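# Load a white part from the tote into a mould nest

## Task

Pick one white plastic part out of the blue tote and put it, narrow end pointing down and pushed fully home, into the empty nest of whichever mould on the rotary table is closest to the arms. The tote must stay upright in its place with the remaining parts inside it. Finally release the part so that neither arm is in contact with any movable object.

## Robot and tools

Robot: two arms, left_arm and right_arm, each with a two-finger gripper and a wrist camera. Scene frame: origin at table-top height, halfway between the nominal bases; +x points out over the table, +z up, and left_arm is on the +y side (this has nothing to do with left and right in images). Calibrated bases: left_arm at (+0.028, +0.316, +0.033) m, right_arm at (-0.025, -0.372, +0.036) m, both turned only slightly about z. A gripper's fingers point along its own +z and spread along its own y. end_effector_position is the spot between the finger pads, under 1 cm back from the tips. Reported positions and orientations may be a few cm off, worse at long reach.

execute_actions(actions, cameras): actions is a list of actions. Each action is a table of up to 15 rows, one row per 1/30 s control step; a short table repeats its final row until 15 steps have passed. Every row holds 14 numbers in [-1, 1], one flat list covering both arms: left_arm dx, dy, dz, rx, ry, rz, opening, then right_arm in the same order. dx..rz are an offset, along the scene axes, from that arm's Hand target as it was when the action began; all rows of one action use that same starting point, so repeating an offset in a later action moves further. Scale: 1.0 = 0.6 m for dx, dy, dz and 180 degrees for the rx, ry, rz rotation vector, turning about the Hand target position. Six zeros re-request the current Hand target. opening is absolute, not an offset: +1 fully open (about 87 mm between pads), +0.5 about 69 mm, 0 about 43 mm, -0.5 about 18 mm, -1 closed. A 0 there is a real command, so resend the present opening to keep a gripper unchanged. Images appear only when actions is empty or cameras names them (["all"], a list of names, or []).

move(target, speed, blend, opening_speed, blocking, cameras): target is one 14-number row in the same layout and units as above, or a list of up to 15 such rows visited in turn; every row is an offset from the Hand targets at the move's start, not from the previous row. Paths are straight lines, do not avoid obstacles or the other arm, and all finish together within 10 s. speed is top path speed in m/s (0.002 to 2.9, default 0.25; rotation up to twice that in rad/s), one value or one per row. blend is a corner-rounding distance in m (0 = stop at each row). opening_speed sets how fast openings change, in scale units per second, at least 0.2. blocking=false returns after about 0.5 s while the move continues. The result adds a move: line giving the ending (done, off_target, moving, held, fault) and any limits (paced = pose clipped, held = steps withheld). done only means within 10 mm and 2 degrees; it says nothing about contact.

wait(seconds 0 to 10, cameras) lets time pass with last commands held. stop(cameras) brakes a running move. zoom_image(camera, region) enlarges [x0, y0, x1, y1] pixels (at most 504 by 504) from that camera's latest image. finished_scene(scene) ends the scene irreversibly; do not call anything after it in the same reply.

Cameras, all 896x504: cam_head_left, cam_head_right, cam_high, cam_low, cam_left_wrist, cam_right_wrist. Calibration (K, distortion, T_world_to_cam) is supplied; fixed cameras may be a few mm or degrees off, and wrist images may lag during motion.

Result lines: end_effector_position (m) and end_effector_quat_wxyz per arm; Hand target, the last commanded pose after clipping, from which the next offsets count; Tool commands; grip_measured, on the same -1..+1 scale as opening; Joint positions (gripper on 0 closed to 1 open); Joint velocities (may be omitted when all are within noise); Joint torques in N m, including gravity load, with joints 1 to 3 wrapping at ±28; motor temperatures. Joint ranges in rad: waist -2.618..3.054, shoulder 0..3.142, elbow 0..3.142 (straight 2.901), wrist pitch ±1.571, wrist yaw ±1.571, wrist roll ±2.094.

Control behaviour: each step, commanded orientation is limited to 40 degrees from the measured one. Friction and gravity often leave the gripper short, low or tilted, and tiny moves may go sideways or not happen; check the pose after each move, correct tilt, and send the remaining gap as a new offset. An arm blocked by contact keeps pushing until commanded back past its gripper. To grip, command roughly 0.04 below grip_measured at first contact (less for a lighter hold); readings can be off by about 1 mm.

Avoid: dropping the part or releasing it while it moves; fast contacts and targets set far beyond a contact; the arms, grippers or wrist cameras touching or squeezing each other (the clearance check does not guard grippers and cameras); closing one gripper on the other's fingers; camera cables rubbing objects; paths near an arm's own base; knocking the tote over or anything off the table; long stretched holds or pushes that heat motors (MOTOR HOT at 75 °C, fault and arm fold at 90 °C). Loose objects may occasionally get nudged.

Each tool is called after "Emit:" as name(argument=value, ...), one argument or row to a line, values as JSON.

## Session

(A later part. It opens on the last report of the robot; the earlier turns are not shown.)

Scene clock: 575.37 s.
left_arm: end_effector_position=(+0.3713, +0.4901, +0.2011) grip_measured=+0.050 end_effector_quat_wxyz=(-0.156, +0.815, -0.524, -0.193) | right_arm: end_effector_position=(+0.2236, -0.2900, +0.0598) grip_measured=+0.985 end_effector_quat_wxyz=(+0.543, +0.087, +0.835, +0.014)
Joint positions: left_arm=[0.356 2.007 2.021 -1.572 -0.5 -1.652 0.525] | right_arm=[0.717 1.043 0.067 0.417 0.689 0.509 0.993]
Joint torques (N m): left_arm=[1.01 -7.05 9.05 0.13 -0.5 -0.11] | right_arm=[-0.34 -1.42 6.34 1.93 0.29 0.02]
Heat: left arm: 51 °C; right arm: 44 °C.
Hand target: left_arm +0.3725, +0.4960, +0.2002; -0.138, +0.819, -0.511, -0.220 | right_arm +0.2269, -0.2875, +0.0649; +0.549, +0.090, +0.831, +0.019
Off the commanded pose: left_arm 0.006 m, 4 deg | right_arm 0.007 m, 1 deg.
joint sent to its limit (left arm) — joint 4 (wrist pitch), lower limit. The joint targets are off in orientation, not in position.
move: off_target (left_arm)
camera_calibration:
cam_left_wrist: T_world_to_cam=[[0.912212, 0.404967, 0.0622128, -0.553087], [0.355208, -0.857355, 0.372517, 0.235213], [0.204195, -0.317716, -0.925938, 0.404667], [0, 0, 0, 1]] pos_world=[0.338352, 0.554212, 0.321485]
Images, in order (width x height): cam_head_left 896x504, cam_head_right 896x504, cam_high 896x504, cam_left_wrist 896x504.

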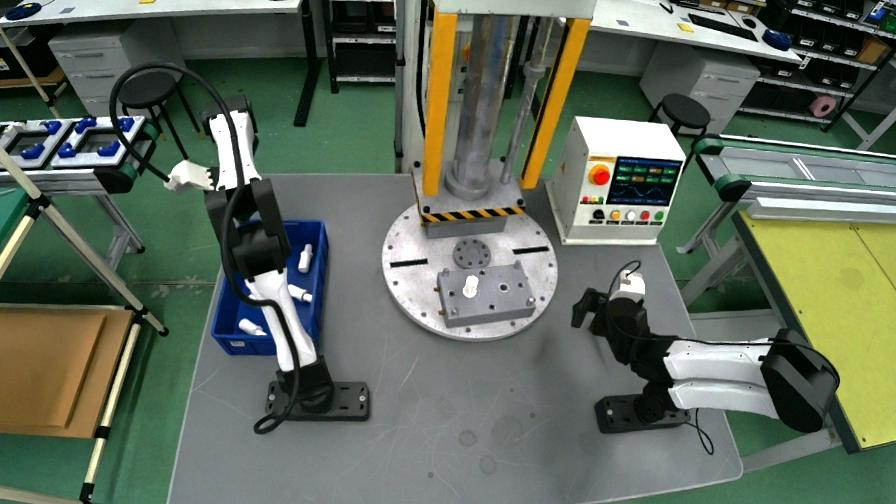

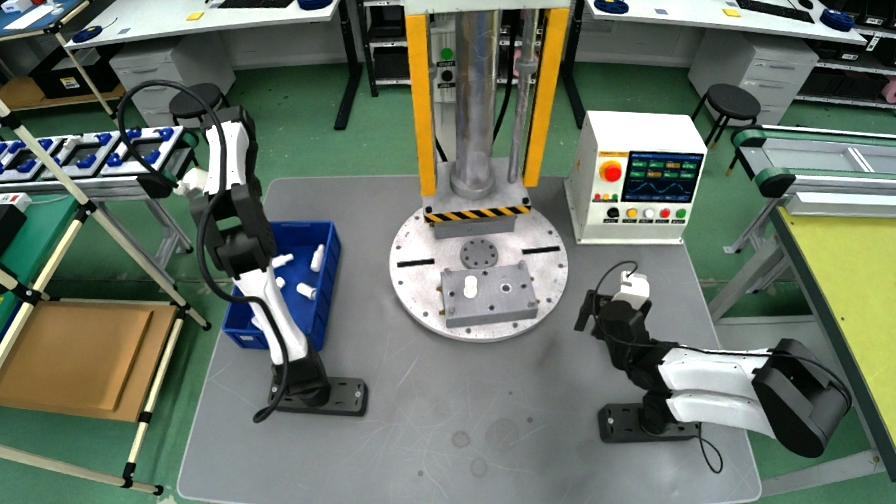

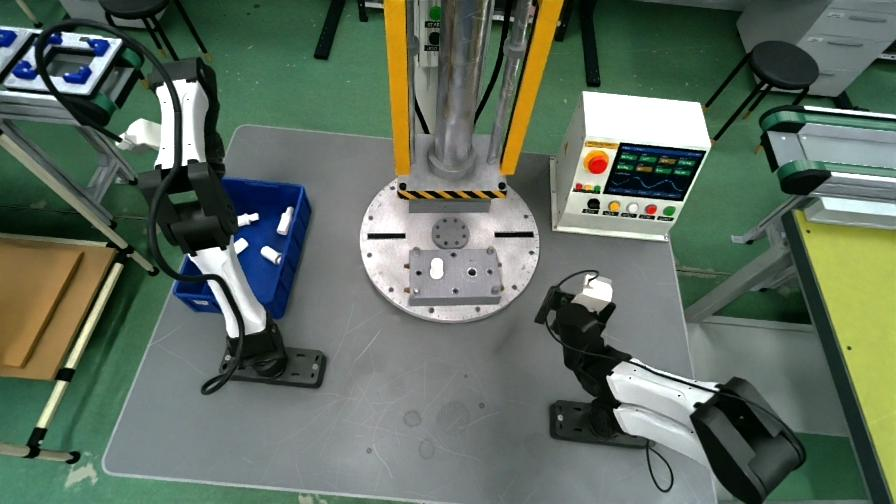

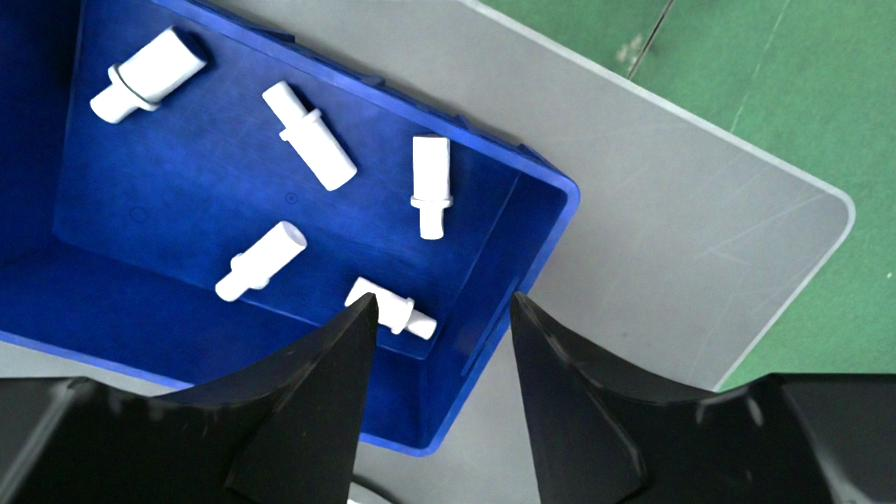

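Emit:
move(
  target=[0.0175, -0.065, -0.167, 0, 0, -0.0222, 0.05, 0, 0, 0, 0, 0, 0, 1],
  cameras=["cam_left_wrist", "cam_head_right", "cam_high"],
)

Scene clock: 593.23 s.
left_arm: end_effector_position=(+0.3826, +0.4546, +0.1071) grip_measured=+0.050 end_effector_quat_wxyz=(-0.144, +0.800, -0.544, -0.207) | right_arm: end_effector_position=(+0.2236, -0.2900, +0.0598) grip_measured=+0.985 end_effector_quat_wxyz=(+0.543, +0.087, +0.835, +0.014)
Joint positions: left_arm=[0.255 2.035 1.684 -1.289 -0.506 -1.722 0.525] | right_arm=[0.717 1.043 0.067 0.417 0.689 0.509 0.993]
Joint torques (N m): left_arm=[0.59 -7.75 6.09 0.27 -0.42 -0.13] | right_arm=[-0.28 -1.4 6.28 1.92 0.27 0]
Heat: left arm: 51 °C; right arm: 44 °C.
Hand target: left_arm +0.3830, +0.4569, +0.1000; -0.146, +0.801, -0.540, -0.215 | right_arm +0.2269, -0.2875, +0.0649; +0.549, +0.090, +0.831, +0.019
Off the commanded pose: left_arm 0.008 m, 1 deg | right_arm 0.007 m, 1 deg.
move: done
camera_calibration:
cam_left_wrist: T_world_to_cam=[[0.929763, 0.36787, 0.0145881, -0.527938], [0.338099, -0.868861, 0.36162, 0.24863], [0.145704, -0.331289, -0.932211, 0.33325], [0, 0, 0, 1]] pos_world=[0.358239, 0.52064, 0.228452]
Images, in order (width x height): cam_head_right 896x504, cam_high 896x504, cam_left_wrist 896x504.

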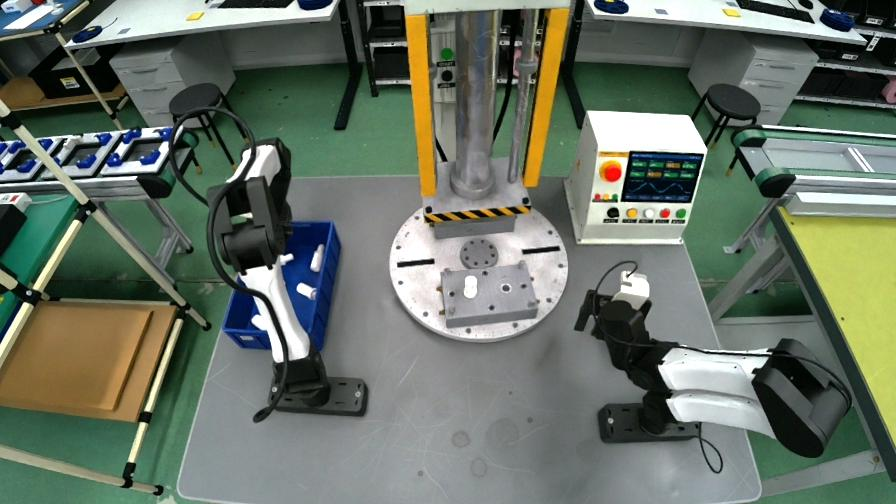

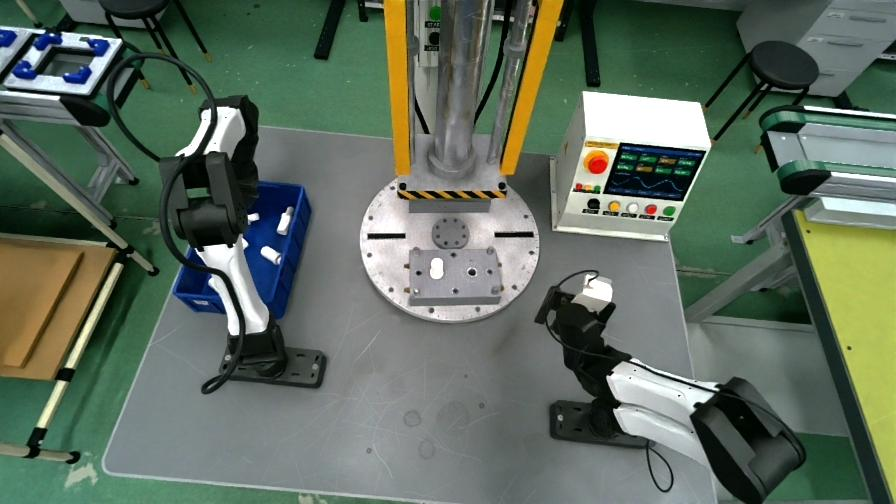

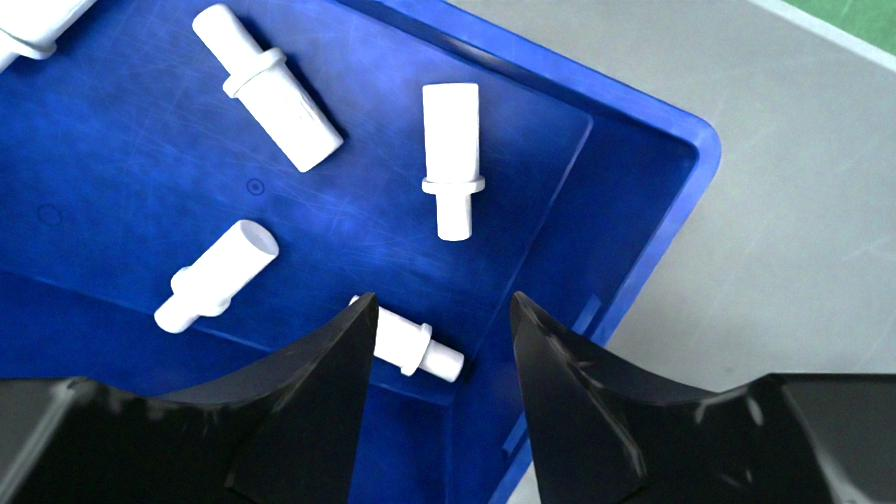

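Emit:
move(
  target=[-0.0133, 0.0452, -0.0883, 0, 0, 0, 0.05, 0, 0, 0, 0, 0, 0, 1],
  speed=0.12,
  cameras=["cam_left_wrist", "cam_head_right", "cam_high"],
)

Scene clock: 608.53 s.
left_arm: end_effector_position=(+0.3786, +0.4801, +0.0556) grip_measured=+0.050 end_effector_quat_wxyz=(-0.148, +0.805, -0.538, -0.203) | right_arm: end_effector_position=(+0.2236, -0.2900, +0.0598) grip_measured=+0.985 end_effector_quat_wxyz=(+0.543, +0.087, +0.835, +0.014)
Joint positions: left_arm=[0.323 2.067 1.524 -1.051 -0.506 -1.658 0.525] | right_arm=[0.717 1.043 0.067 0.417 0.689 0.509 0.993]
Joint torques (N m): left_arm=[1.01 -7.64 5.76 0.34 -0.47 0.09] | right_arm=[-0.31 -1.46 6.42 1.91 0.25 0]
Heat: left arm: 50 °C; right arm: 44 °C.
Hand target: left_arm +0.3751, +0.4840, +0.0470; -0.146, +0.801, -0.540, -0.215 | right_arm +0.2269, -0.2875, +0.0649; +0.549, +0.090, +0.831, +0.019
Off the commanded pose: left_arm 0.010 m, 2 deg | right_arm 0.007 m, 1 deg.
move: done
camera_calibration:
cam_left_wrist: T_world_to_cam=[[0.924983, 0.378878, 0.0293064, -0.53708], [0.342885, -0.865379, 0.365444, 0.287103], [0.16382, -0.327981, -0.930372, 0.285736], [0, 0, 0, 1]] pos_world=[0.351537, 0.545657, 0.176661]
Images, in order (width x height): cam_head_right 896x504, cam_high 896x504, cam_left_wrist 896x504.

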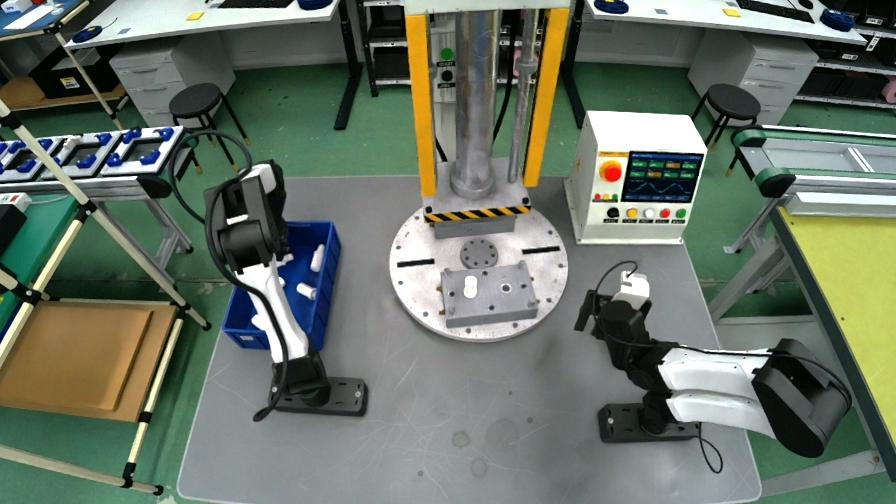

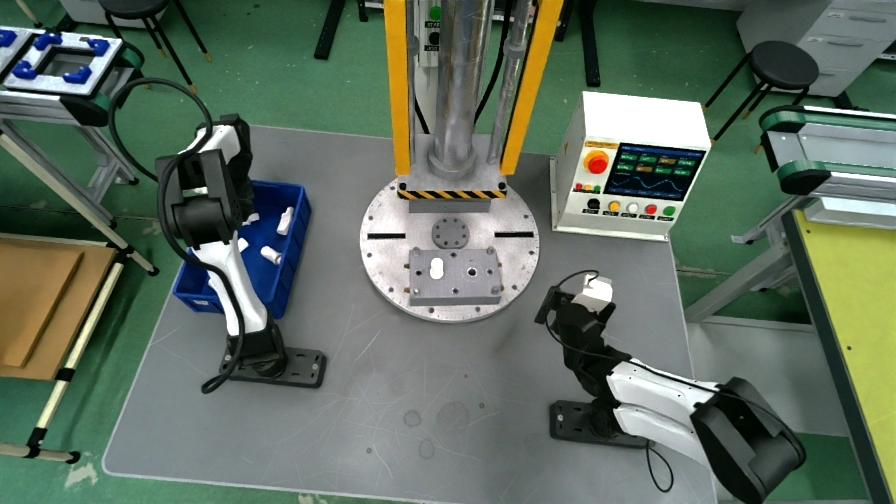

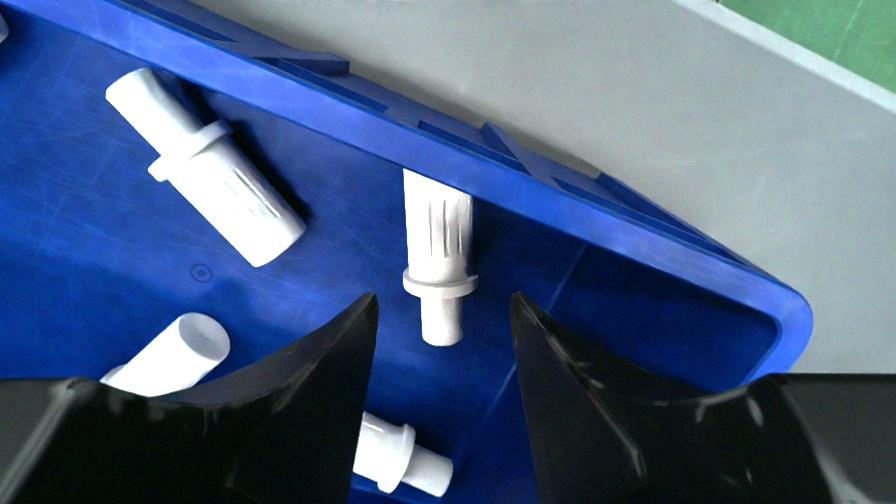

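Emit:
move(
  target=[-0.0143, 0.03, -0.0525, 0, 0, 0, 0.05, 0, 0, 0, 0, 0, 0, 1],
  speed=0.08,
  cameras=["cam_left_wrist", "cam_head_right", "cam_high"],
)

Scene clock: 629.17 s.
left_arm: end_effector_position=(+0.3718, +0.4956, +0.0274) grip_measured=+0.050 end_effector_quat_wxyz=(-0.149, +0.803, -0.541, -0.201) | right_arm: end_effector_position=(+0.2236, -0.2900, +0.0598) grip_measured=+0.985 end_effector_quat_wxyz=(+0.543, +0.087, +0.835, +0.014)
Joint positions: left_arm=[0.367 2.089 1.439 -0.914 -0.506 -1.599 0.525] | right_arm=[0.717 1.043 0.067 0.417 0.689 0.509 0.993]
Joint torques (N m): left_arm=[1.63 -7.13 5.38 0.48 -0.47 0.09] | right_arm=[-0.31 -1.4 6.28 1.95 0.28 0]
Heat: left arm: 47 °C; right arm: 44 °C.
Hand target: left_arm +0.3665, +0.5021, +0.0156; -0.146, +0.801, -0.539, -0.215 | right_arm +0.2269, -0.2875, +0.0649; +0.549, +0.090, +0.831, +0.019
Off the commanded pose: left_arm 0.015 m, 2 deg | right_arm 0.007 m, 1 deg.
move: off_target (left_arm)
camera_calibration:
cam_left_wrist: T_world_to_cam=[[0.927862, 0.371626, 0.0310885, -0.533342], [0.335507, -0.868256, 0.365468, 0.317291], [0.16281, -0.328673, -0.930305, 0.266408], [0, 0, 0, 1]] pos_world=[0.34504, 0.561255, 0.148461]
Images, in order (width x height): cam_head_right 896x504, cam_high 896x504, cam_left_wrist 896x504.

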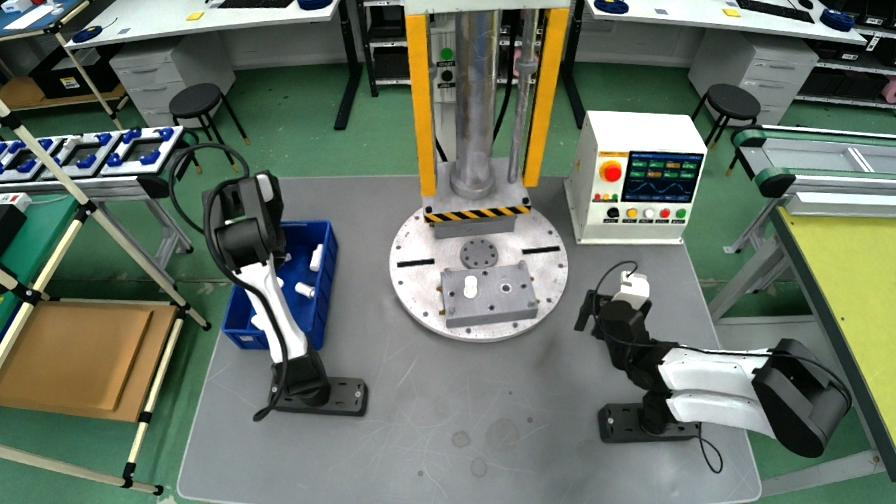

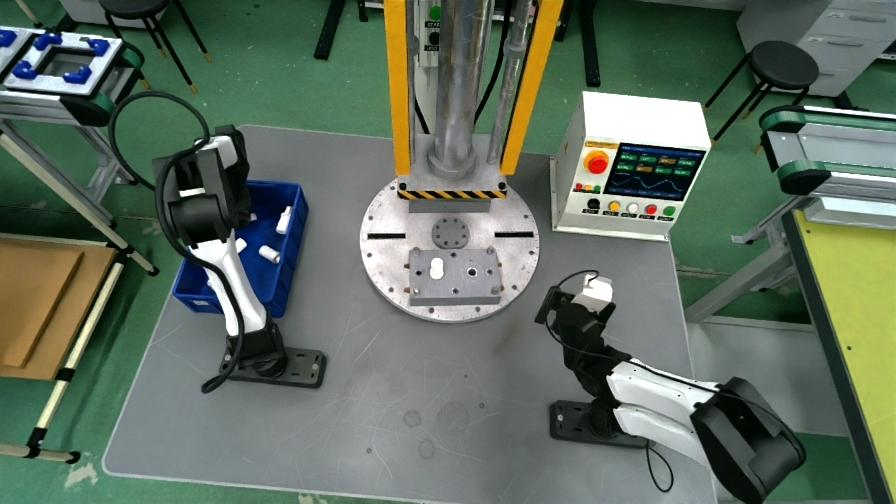

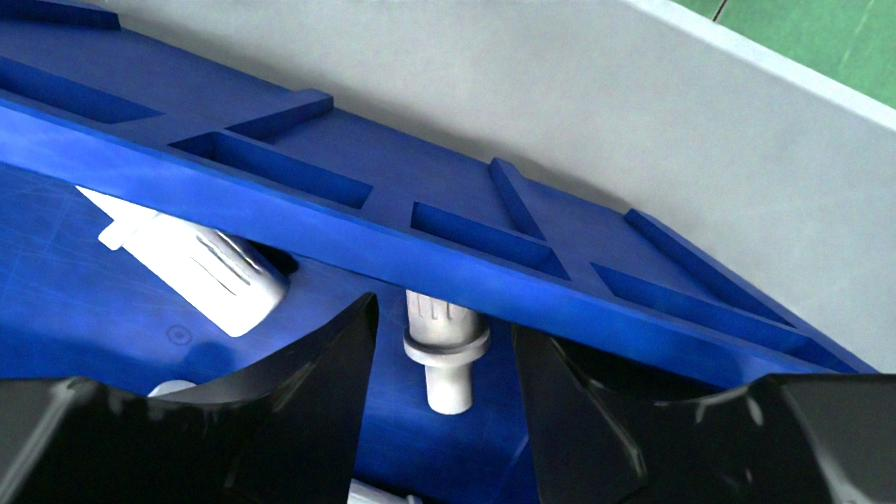

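Emit:
move(
  target=[0.0027, -0.0093, -0.006, 0, 0, 0, 0.05, 0, 0, 0, 0, 0, 0, 1],
  speed=0.05,
  cameras=["cam_left_wrist", "cam_head_right"],
)

Scene clock: 645.93 s.
left_arm: end_effector_position=(+0.3722, +0.4957, +0.0264) grip_measured=+0.050 end_effector_quat_wxyz=(-0.150, +0.803, -0.541, -0.200) | right_arm: end_effector_position=(+0.2236, -0.2900, +0.0598) grip_measured=+0.985 end_effector_quat_wxyz=(+0.543, +0.087, +0.835, +0.014)
Joint positions: left_arm=[0.367 2.089 1.435 -0.906 -0.506 -1.599 0.525] | right_arm=[0.717 1.043 0.067 0.417 0.689 0.509 0.993]
Joint torques (N m): left_arm=[0.42 -6.69 5.18 0.45 -0.48 -0.1] | right_arm=[-0.28 -1.4 6.32 1.92 0.25 0.02]
Heat: left arm: 47 °C; right arm: 44 °C.
Hand target: left_arm +0.3681, +0.4965, +0.0119; -0.146, +0.801, -0.540, -0.215 | right_arm +0.2269, -0.2875, +0.0649; +0.549, +0.090, +0.831, +0.019
Off the commanded pose: left_arm 0.015 m, 2 deg | right_arm 0.007 m, 1 deg.
move: off_target (left_arm)
camera_calibration:
cam_left_wrist: T_world_to_cam=[[0.927875, 0.371301, 0.0344093, -0.533734], [0.334101, -0.868785, 0.3655, 0.3184], [0.165605, -0.327642, -0.930175, 0.263899], [0, 0, 0, 1]] pos_world=[0.345157, 0.561261, 0.147463]
Images, in order (width x height): cam_head_right 896x504, cam_left_wrist 896x504.

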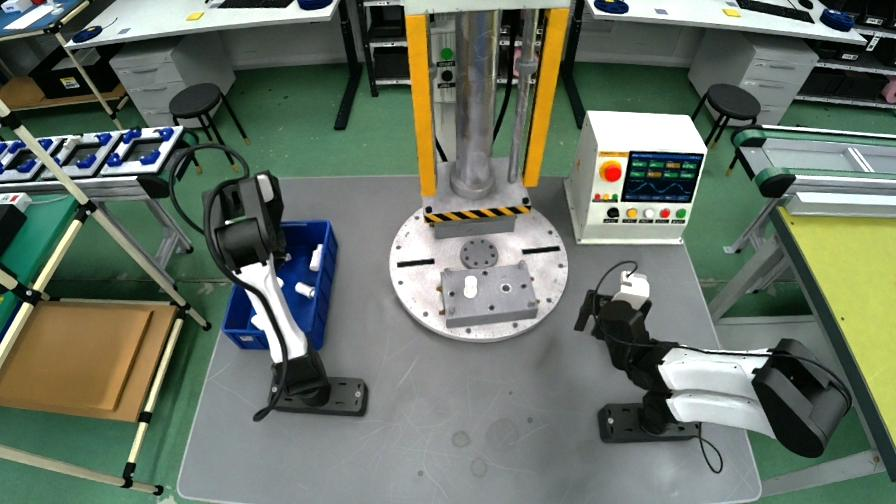

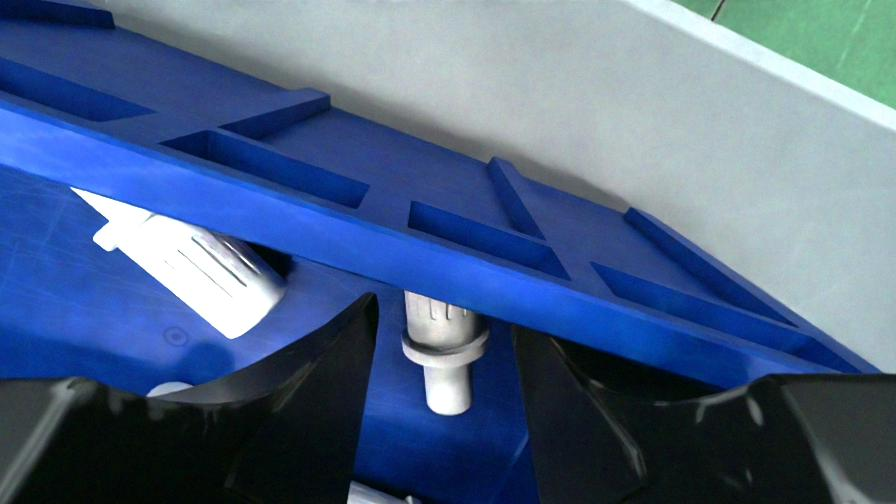

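Emit:
move(
  target=[0.003, -0.003, -0.004, 0, 0, 0, -0.15, 0, 0, 0, 0, 0, 0, 1],
  speed=0.05,
  opening_speed=0.5,
  cameras=["cam_left_wrist"],
)

Scene clock: 659.03 s.
left_arm: end_effector_position=(+0.3734, +0.4940, +0.0214) grip_measured=-0.150 end_effector_quat_wxyz=(-0.149, +0.802, -0.542, -0.202) | right_arm: end_effector_position=(+0.2236, -0.2900, +0.0598) grip_measured=+0.985 end_effector_quat_wxyz=(+0.543, +0.087, +0.835, +0.014)
Joint positions: left_arm=[0.361 2.102 1.435 -0.899 -0.506 -1.602 0.425] | right_arm=[0.717 1.043 0.067 0.417 0.689 0.509 0.993]
Joint torques (N m): left_arm=[0.39 -7.08 5.48 0.37 -0.47 -0.12] | right_arm=[-0.28 -1.42 6.32 1.94 0.28 -0.01]
Heat: left arm: 46 °C; right arm: 44 °C.
Hand target: left_arm +0.3698, +0.4947, +0.0095; -0.146, +0.801, -0.539, -0.215 | right_arm +0.2269, -0.2875, +0.0649; +0.549, +0.090, +0.831, +0.019
Off the commanded pose: left_arm 0.012 m, 2 deg | right_arm 0.007 m, 1 deg.
move: off_target (left_arm)
camera_calibration:
cam_left_wrist: T_world_to_cam=[[0.928754, 0.369505, 0.0296875, -0.533366], [0.333994, -0.868856, 0.365427, 0.318378], [0.160821, -0.329476, -0.930367, 0.261155], [0, 0, 0, 1]] pos_world=[0.34703, 0.55975, 0.142461]
Images, in order (width x height): cam_left_wrist 896x504.

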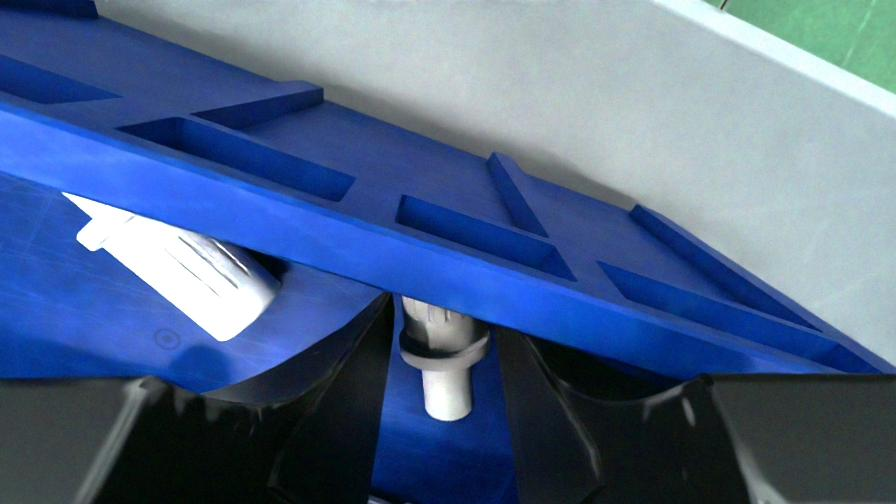

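Emit:
move(
  target=[-0.005, 0.0145, 0.001, 0, 0, 0, -0.15, 0, 0, 0, 0, 0, 0, 1],
  speed=0.05,
  cameras=["cam_left_wrist", "cam_head_right"],
)

Scene clock: 674.57 s.
left_arm: end_effector_position=(+0.3731, +0.4970, +0.0215) grip_measured=-0.150 end_effector_quat_wxyz=(-0.150, +0.803, -0.541, -0.201) | right_arm: end_effector_position=(+0.2236, -0.2900, +0.0598) grip_measured=+0.985 end_effector_quat_wxyz=(+0.543, +0.087, +0.835, +0.014)
Joint positions: left_arm=[0.369 2.102 1.435 -0.893 -0.506 -1.596 0.425] | right_arm=[0.717 1.043 0.067 0.417 0.689 0.509 0.993]
Joint torques (N m): left_arm=[1.68 -7.39 5.23 0.46 -0.48 0.06] | right_arm=[-0.29 -1.4 6.3 1.92 0.24 -0.01]
Motor temperatures (°C): left_arm=[29 41 45 29 28 29 28] | right_arm=[30 36 44 40 27 28 31]
Heat: left arm: 45 °C; right arm: 44 °C.
Hand target: left_arm +0.3669, +0.5033, +0.0101; -0.146, +0.801, -0.540, -0.215 | right_arm +0.2269, -0.2875, +0.0649; +0.549, +0.090, +0.831, +0.019
Off the commanded pose: left_arm 0.015 m, 2 deg | right_arm 0.007 m, 1 deg.
move: off_target (left_arm)
camera_calibration:
cam_left_wrist: T_world_to_cam=[[0.927833, 0.371582, 0.03246, -0.53492], [0.335006, -0.868433, 0.365508, 0.320477], [0.164005, -0.328256, -0.930242, 0.260401], [0, 0, 0, 1]] pos_world=[0.346247, 0.562557, 0.142462]
Images, in order (width x height): cam_head_right 896x504, cam_left_wrist 896x504.

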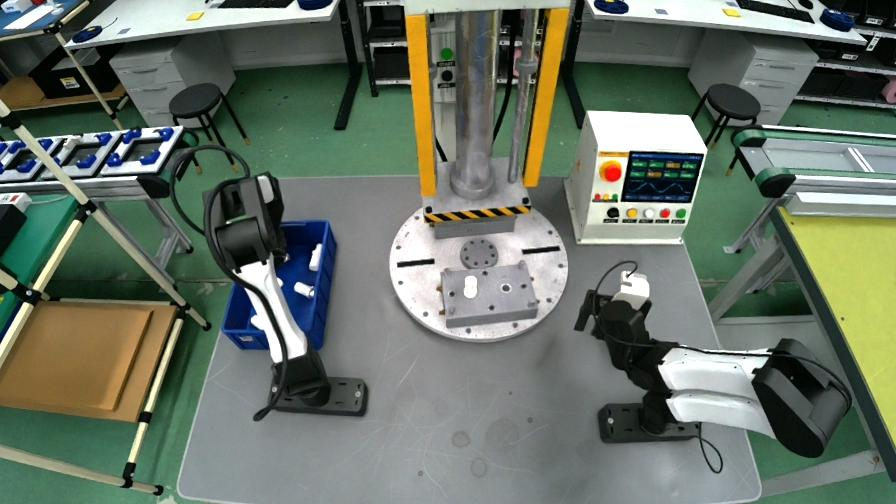

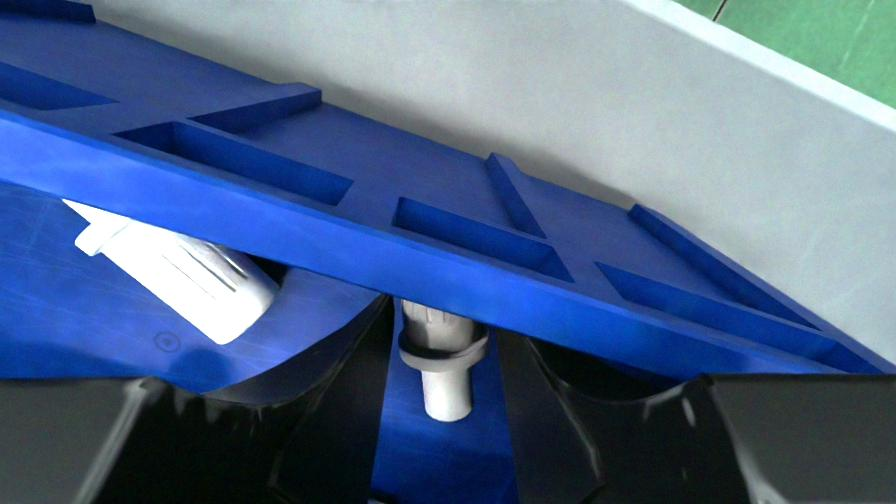

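Emit:
move(
  target=[
    [0, -0.012, 0, 0.0515, 0.0208, 0, -0.15, 0, 0, 0, 0, 0, 0, 1],
    [-0.004, 0.010, 0, 0.0515, 0.0208, 0, -0.15, 0, 0, 0, 0, 0, 0, 1],
  ],
  speed=0.06,
  cameras=["cam_left_wrist", "cam_head_right"],
)

Scene clock: 691.03 s.
left_arm: end_effector_position=(+0.3681, +0.5048, +0.0184) grip_measured=-0.150 end_effector_quat_wxyz=(-0.193, +0.785, -0.524, -0.270) | right_arm: end_effector_position=(+0.2236, -0.2900, +0.0598) grip_measured=+0.985 end_effector_quat_wxyz=(+0.543, +0.087, +0.835, +0.014)
Joint positions: left_arm=[0.318 2.14 1.435 -0.91 -0.674 -1.675 0.425] | right_arm=[0.717 1.043 0.067 0.417 0.689 0.509 0.993]
Joint velocities: left_arm=[within noise] | right_arm=[0.012 -0.017 -0.012 0.007 0.022 -0.007 -0.062]
Joint torques (N m): left_arm=[1.03 -7.43 5.89 0.29 -0.6 0.04] | right_arm=[-0.32 -1.51 6.35 1.9 0.28 -0.01]
Heat: left arm: 45 °C; right arm: 44 °C.
Hand target: left_arm +0.3644, +0.5094, +0.0101; -0.192, +0.779, -0.525, -0.284 | right_arm +0.2269, -0.2875, +0.0649; +0.549, +0.090, +0.831, +0.019
Off the commanded pose: left_arm 0.010 m, 2 deg | right_arm 0.007 m, 1 deg.
move: done
camera_calibration:
cam_left_wrist: T_world_to_cam=[[0.925451, 0.37764, 0.0304843, -0.535177], [0.364146, -0.908816, 0.203596, 0.342709], [0.104591, -0.177318, -0.97858, 0.207571], [0, 0, 0, 1]] pos_world=[0.348773, 0.550369, 0.149665]
Images, in order (width x height): cam_head_right 896x504, cam_left_wrist 896x504.

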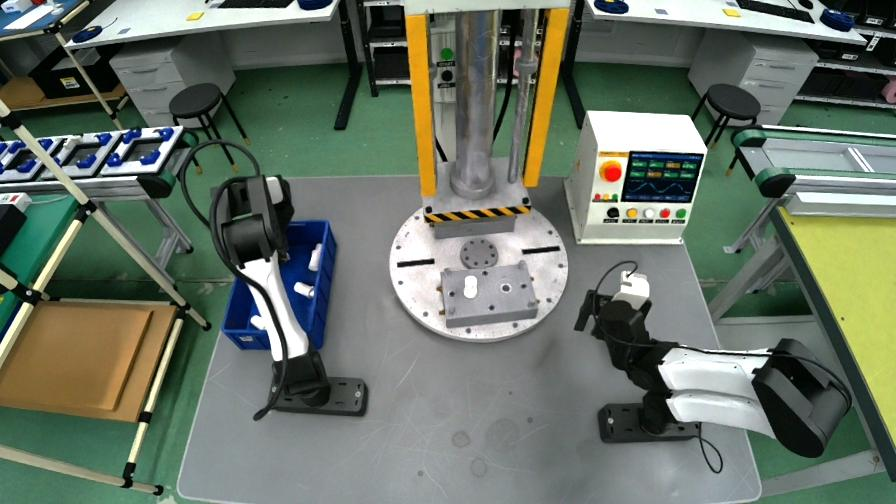

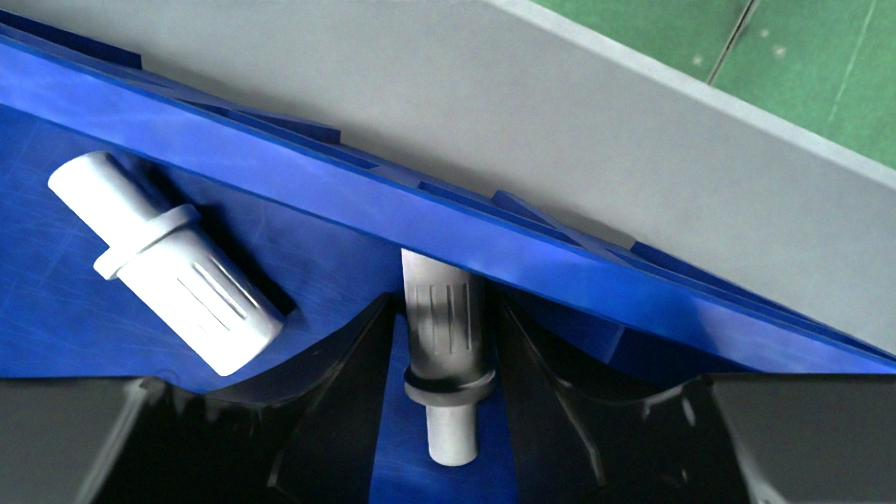

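Emit:
move(
  target=[0, 0, 0, 0, 0, 0, -0.45, 0, 0, 0, 0, 0, 0, 1],
  speed=0.06,
  opening_speed=0.4,
  cameras=["cam_left_wrist"],
)

Scene clock: 697.17 s.
left_arm: end_effector_position=(+0.3681, +0.5048, +0.0184) grip_measured=-0.345 end_effector_quat_wxyz=(-0.193, +0.785, -0.524, -0.270) | right_arm: end_effector_position=(+0.2236, -0.2900, +0.0598) grip_measured=+0.985 end_effector_quat_wxyz=(+0.543, +0.087, +0.835, +0.014)
Joint positions: left_arm=[0.318 2.14 1.435 -0.91 -0.675 -1.674 0.327] | right_arm=[0.717 1.043 0.067 0.417 0.689 0.509 0.993]
Joint torques (N m): left_arm=[1.02 -7.46 5.91 0.28 -0.6 0.07] | right_arm=[-0.32 -1.52 6.35 1.89 0.27 -0.01]
Heat: left arm: 45 °C; right arm: 44 °C.
Hand target: left_arm +0.3645, +0.5093, +0.0101; -0.192, +0.779, -0.525, -0.284 | right_arm +0.2269, -0.2875, +0.0649; +0.549, +0.090, +0.831, +0.019
Off the commanded pose: left_arm 0.010 m, 2 deg | right_arm 0.007 m, 1 deg.
move: done
camera_calibration:
cam_left_wrist: T_world_to_cam=[[0.925685, 0.377071, 0.0304067, -0.535026], [0.363635, -0.909091, 0.203281, 0.343051], [0.104294, -0.177117, -0.978648, 0.207564], [0, 0, 0, 1]] pos_world=[0.348872, 0.550371, 0.149665]
Images, in order (width x height): cam_left_wrist 896x504.

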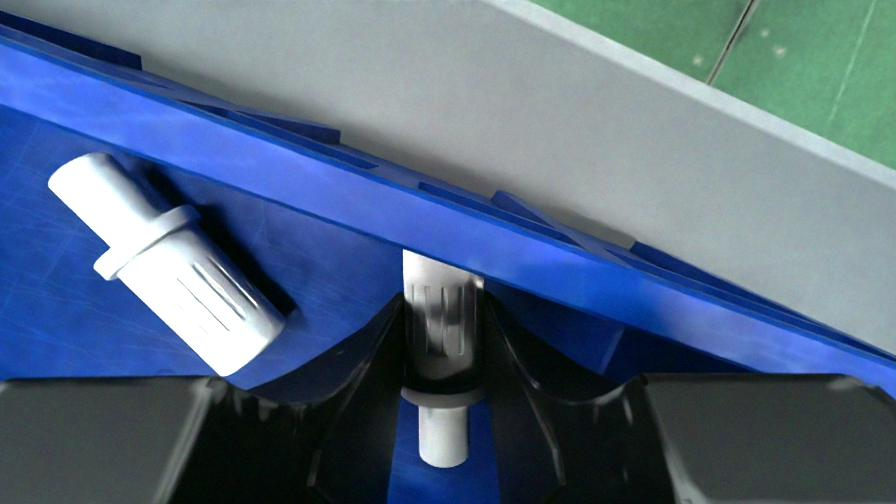

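Emit:
move(
  target=[
    [0, -0.02, 0.08, 0, 0, 0, -0.45, 0, 0, 0, 0, 0, 0, 1],
    [0, -0.06, 0.27, 0, 0, 0, -0.45, 0, 0, 0, 0, 0, 0, 1],
  ],
  speed=[0.08, 0.15],
  blend=[0.01, 0],
  cameras=["cam_left_wrist", "cam_head_right", "cam_high"],
)

Scene clock: 707.27 s.
left_arm: end_effector_position=(+0.3615, +0.4725, +0.1547) grip_measured=-0.345 end_effector_quat_wxyz=(-0.171, +0.774, -0.534, -0.294) | right_arm: end_effector_position=(+0.2236, -0.2900, +0.0598) grip_measured=+0.985 end_effector_quat_wxyz=(+0.543, +0.087, +0.835, +0.014)
Joint positions: left_arm=[0.237 2.05 1.844 -1.541 -0.675 -1.771 0.327] | right_arm=[0.717 1.043 0.067 0.417 0.689 0.509 0.993]
Joint torques (N m): left_arm=[0.23 -11.25 8.95 -0.2 -0.51 -0.15] | right_arm=[-0.31 -1.57 6.34 1.9 0.3 0]
Heat: left arm: 45 °C; right arm: 44 °C.
Hand target: left_arm +0.3644, +0.4733, +0.1720; -0.192, +0.779, -0.525, -0.284 | right_arm +0.2269, -0.2875, +0.0649; +0.549, +0.090, +0.831, +0.019
Off the commanded pose: left_arm 0.018 m, 3 deg | right_arm 0.007 m, 1 deg.
move: off_target (left_arm)
camera_calibration:
cam_left_wrist: T_world_to_cam=[[0.92737, 0.372083, -0.0392332, -0.508365], [0.372611, -0.908986, 0.18683, 0.287601], [0.033854, -0.18788, -0.981608, 0.366878], [0, 0, 0, 1]] pos_world=[0.351859, 0.519508, 0.286453]
Images, in order (width x height): cam_head_right 896x504, cam_high 896x504, cam_left_wrist 896x504.

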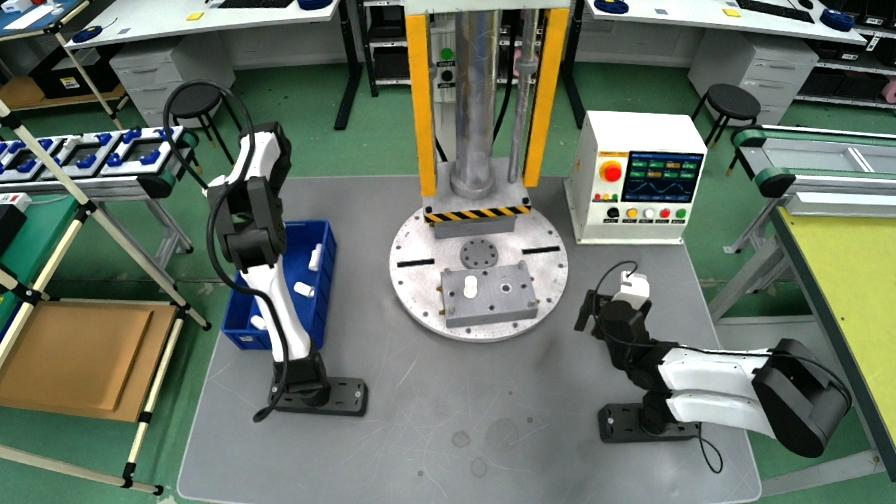

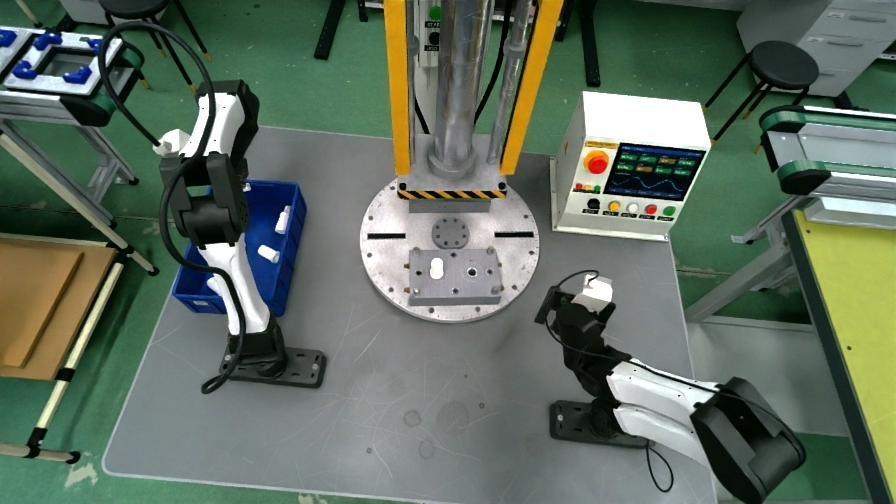

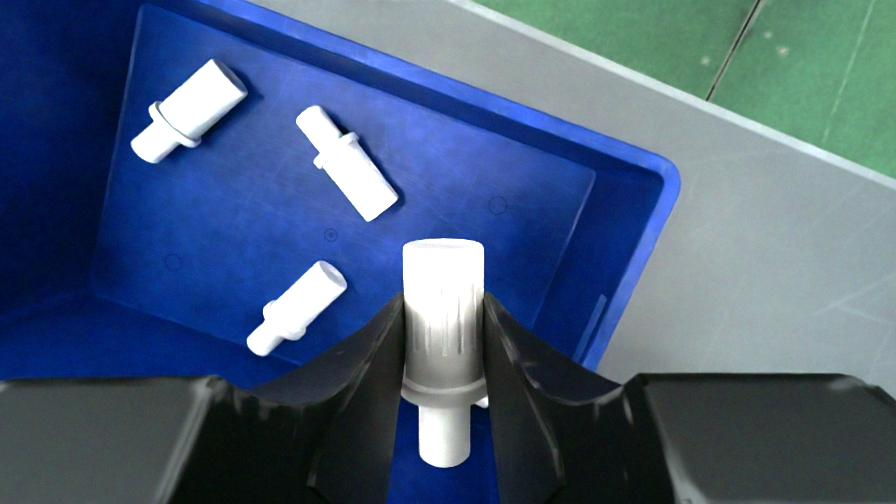

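Emit:
move(
  target=[
    [-0.0073, -0.3638, 0.0, 0, 0, -0.65, -0.45, 0, 0, 0, 0, 0, 0, 1],
    [-0.0073, -0.3638, -0.187, 0, 0, -0.65, -0.45, 0, 0, 0, 0, 0, 0, 1],
  ],
  speed=[0.25, 0.15],
  blend=[0.02, 0],
  cameras=["cam_left_wrist", "cam_head_right", "cam_low", "cam_high"],
)

Scene clock: 773.90 s.
left_arm: end_effector_position=(+0.3584, +0.2583, +0.0639) grip_measured=-0.345 end_effector_quat_wxyz=(+0.341, +0.032, +0.939, -0.012) | right_arm: end_effector_position=(+0.2236, -0.2900, +0.0598) grip_measured=+0.985 end_effector_quat_wxyz=(+0.543, +0.087, +0.835, +0.014)
Joint positions: left_arm=[-0.194 1.457 0.693 -0.114 -0.088 -0.107 0.327] | right_arm=[0.717 1.043 0.067 0.417 0.689 0.509 0.993]
Joint torques (N m): left_arm=[0.27 -3.82 6.74 1.71 0.14 0.12] | right_arm=[-0.24 -1.37 6.27 1.93 0.3 0.02]
Motor temperatures (°C): left_arm=[29 50 47 29 28 29 29] | right_arm=[30 35 44 40 27 28 31]
Heat: left arm: 50 °C; right arm: 44 °C.
Hand target: left_arm +0.3600, +0.2551, +0.0598; +0.343, +0.041, +0.938, -0.015 | right_arm +0.2269, -0.2875, +0.0649; +0.549, +0.090, +0.831, +0.019
Off the commanded pose: left_arm 0.005 m, 1 deg | right_arm 0.007 m, 1 deg.
move: done
camera_calibration:
cam_left_wrist: T_world_to_cam=[[-0.0675309, -0.997657, 0.0109709, 0.277831], [-0.980844, 0.0683985, 0.182389, 0.343961], [-0.182712, 0.00155619, -0.983165, 0.266528], [0, 0, 0, 1]] pos_world=[0.404833, 0.253239, 0.196259]
Images, in order (width x height): cam_head_right 896x504, cam_high 896x504, cam_low 896x504, cam_left_wrist 896x504.

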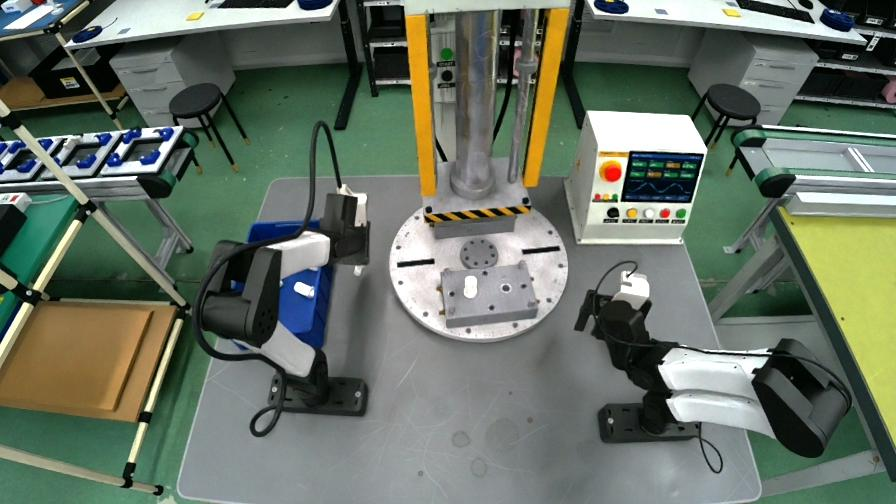

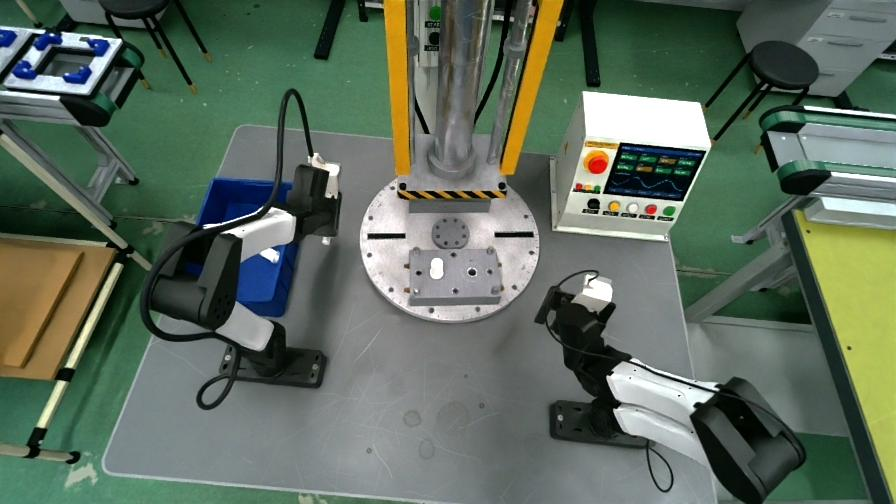

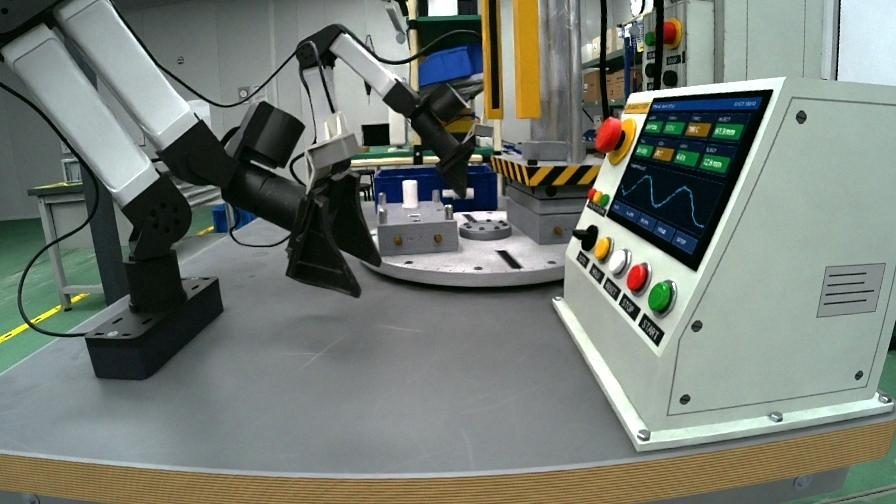

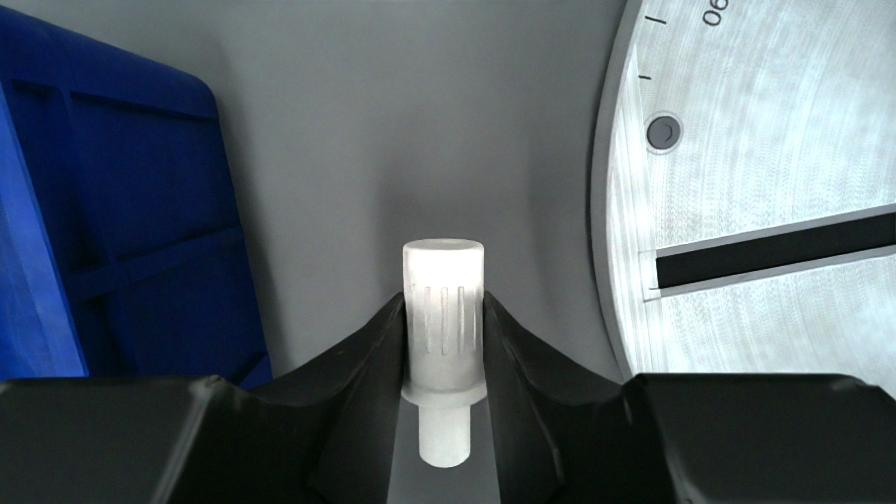

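Emit:
zoom_image(
  camera="cam_low",
  region=[360, 60, 540, 280],
)

Emit:
zoom_image(
  camera="cam_head_right",
  region=[280, 170, 420, 330],
)

Scaled by 2.291 from the camera's 896x504 image, which has a finer 1280x720 frame.

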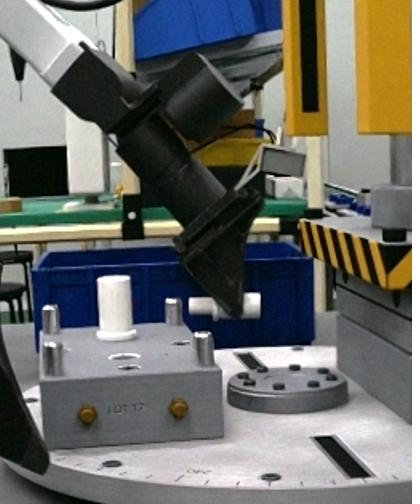

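Scaled by 3.150 from the camera's 896x504 image, which has a finer 1280x720 frame.

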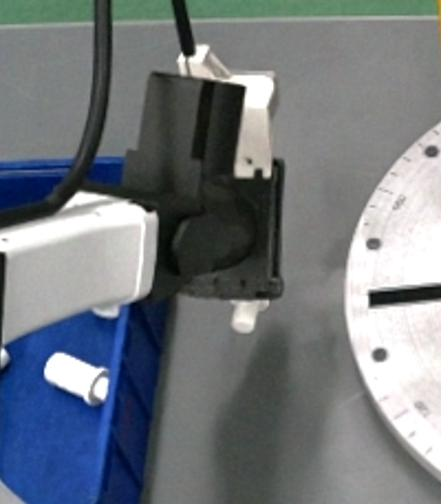

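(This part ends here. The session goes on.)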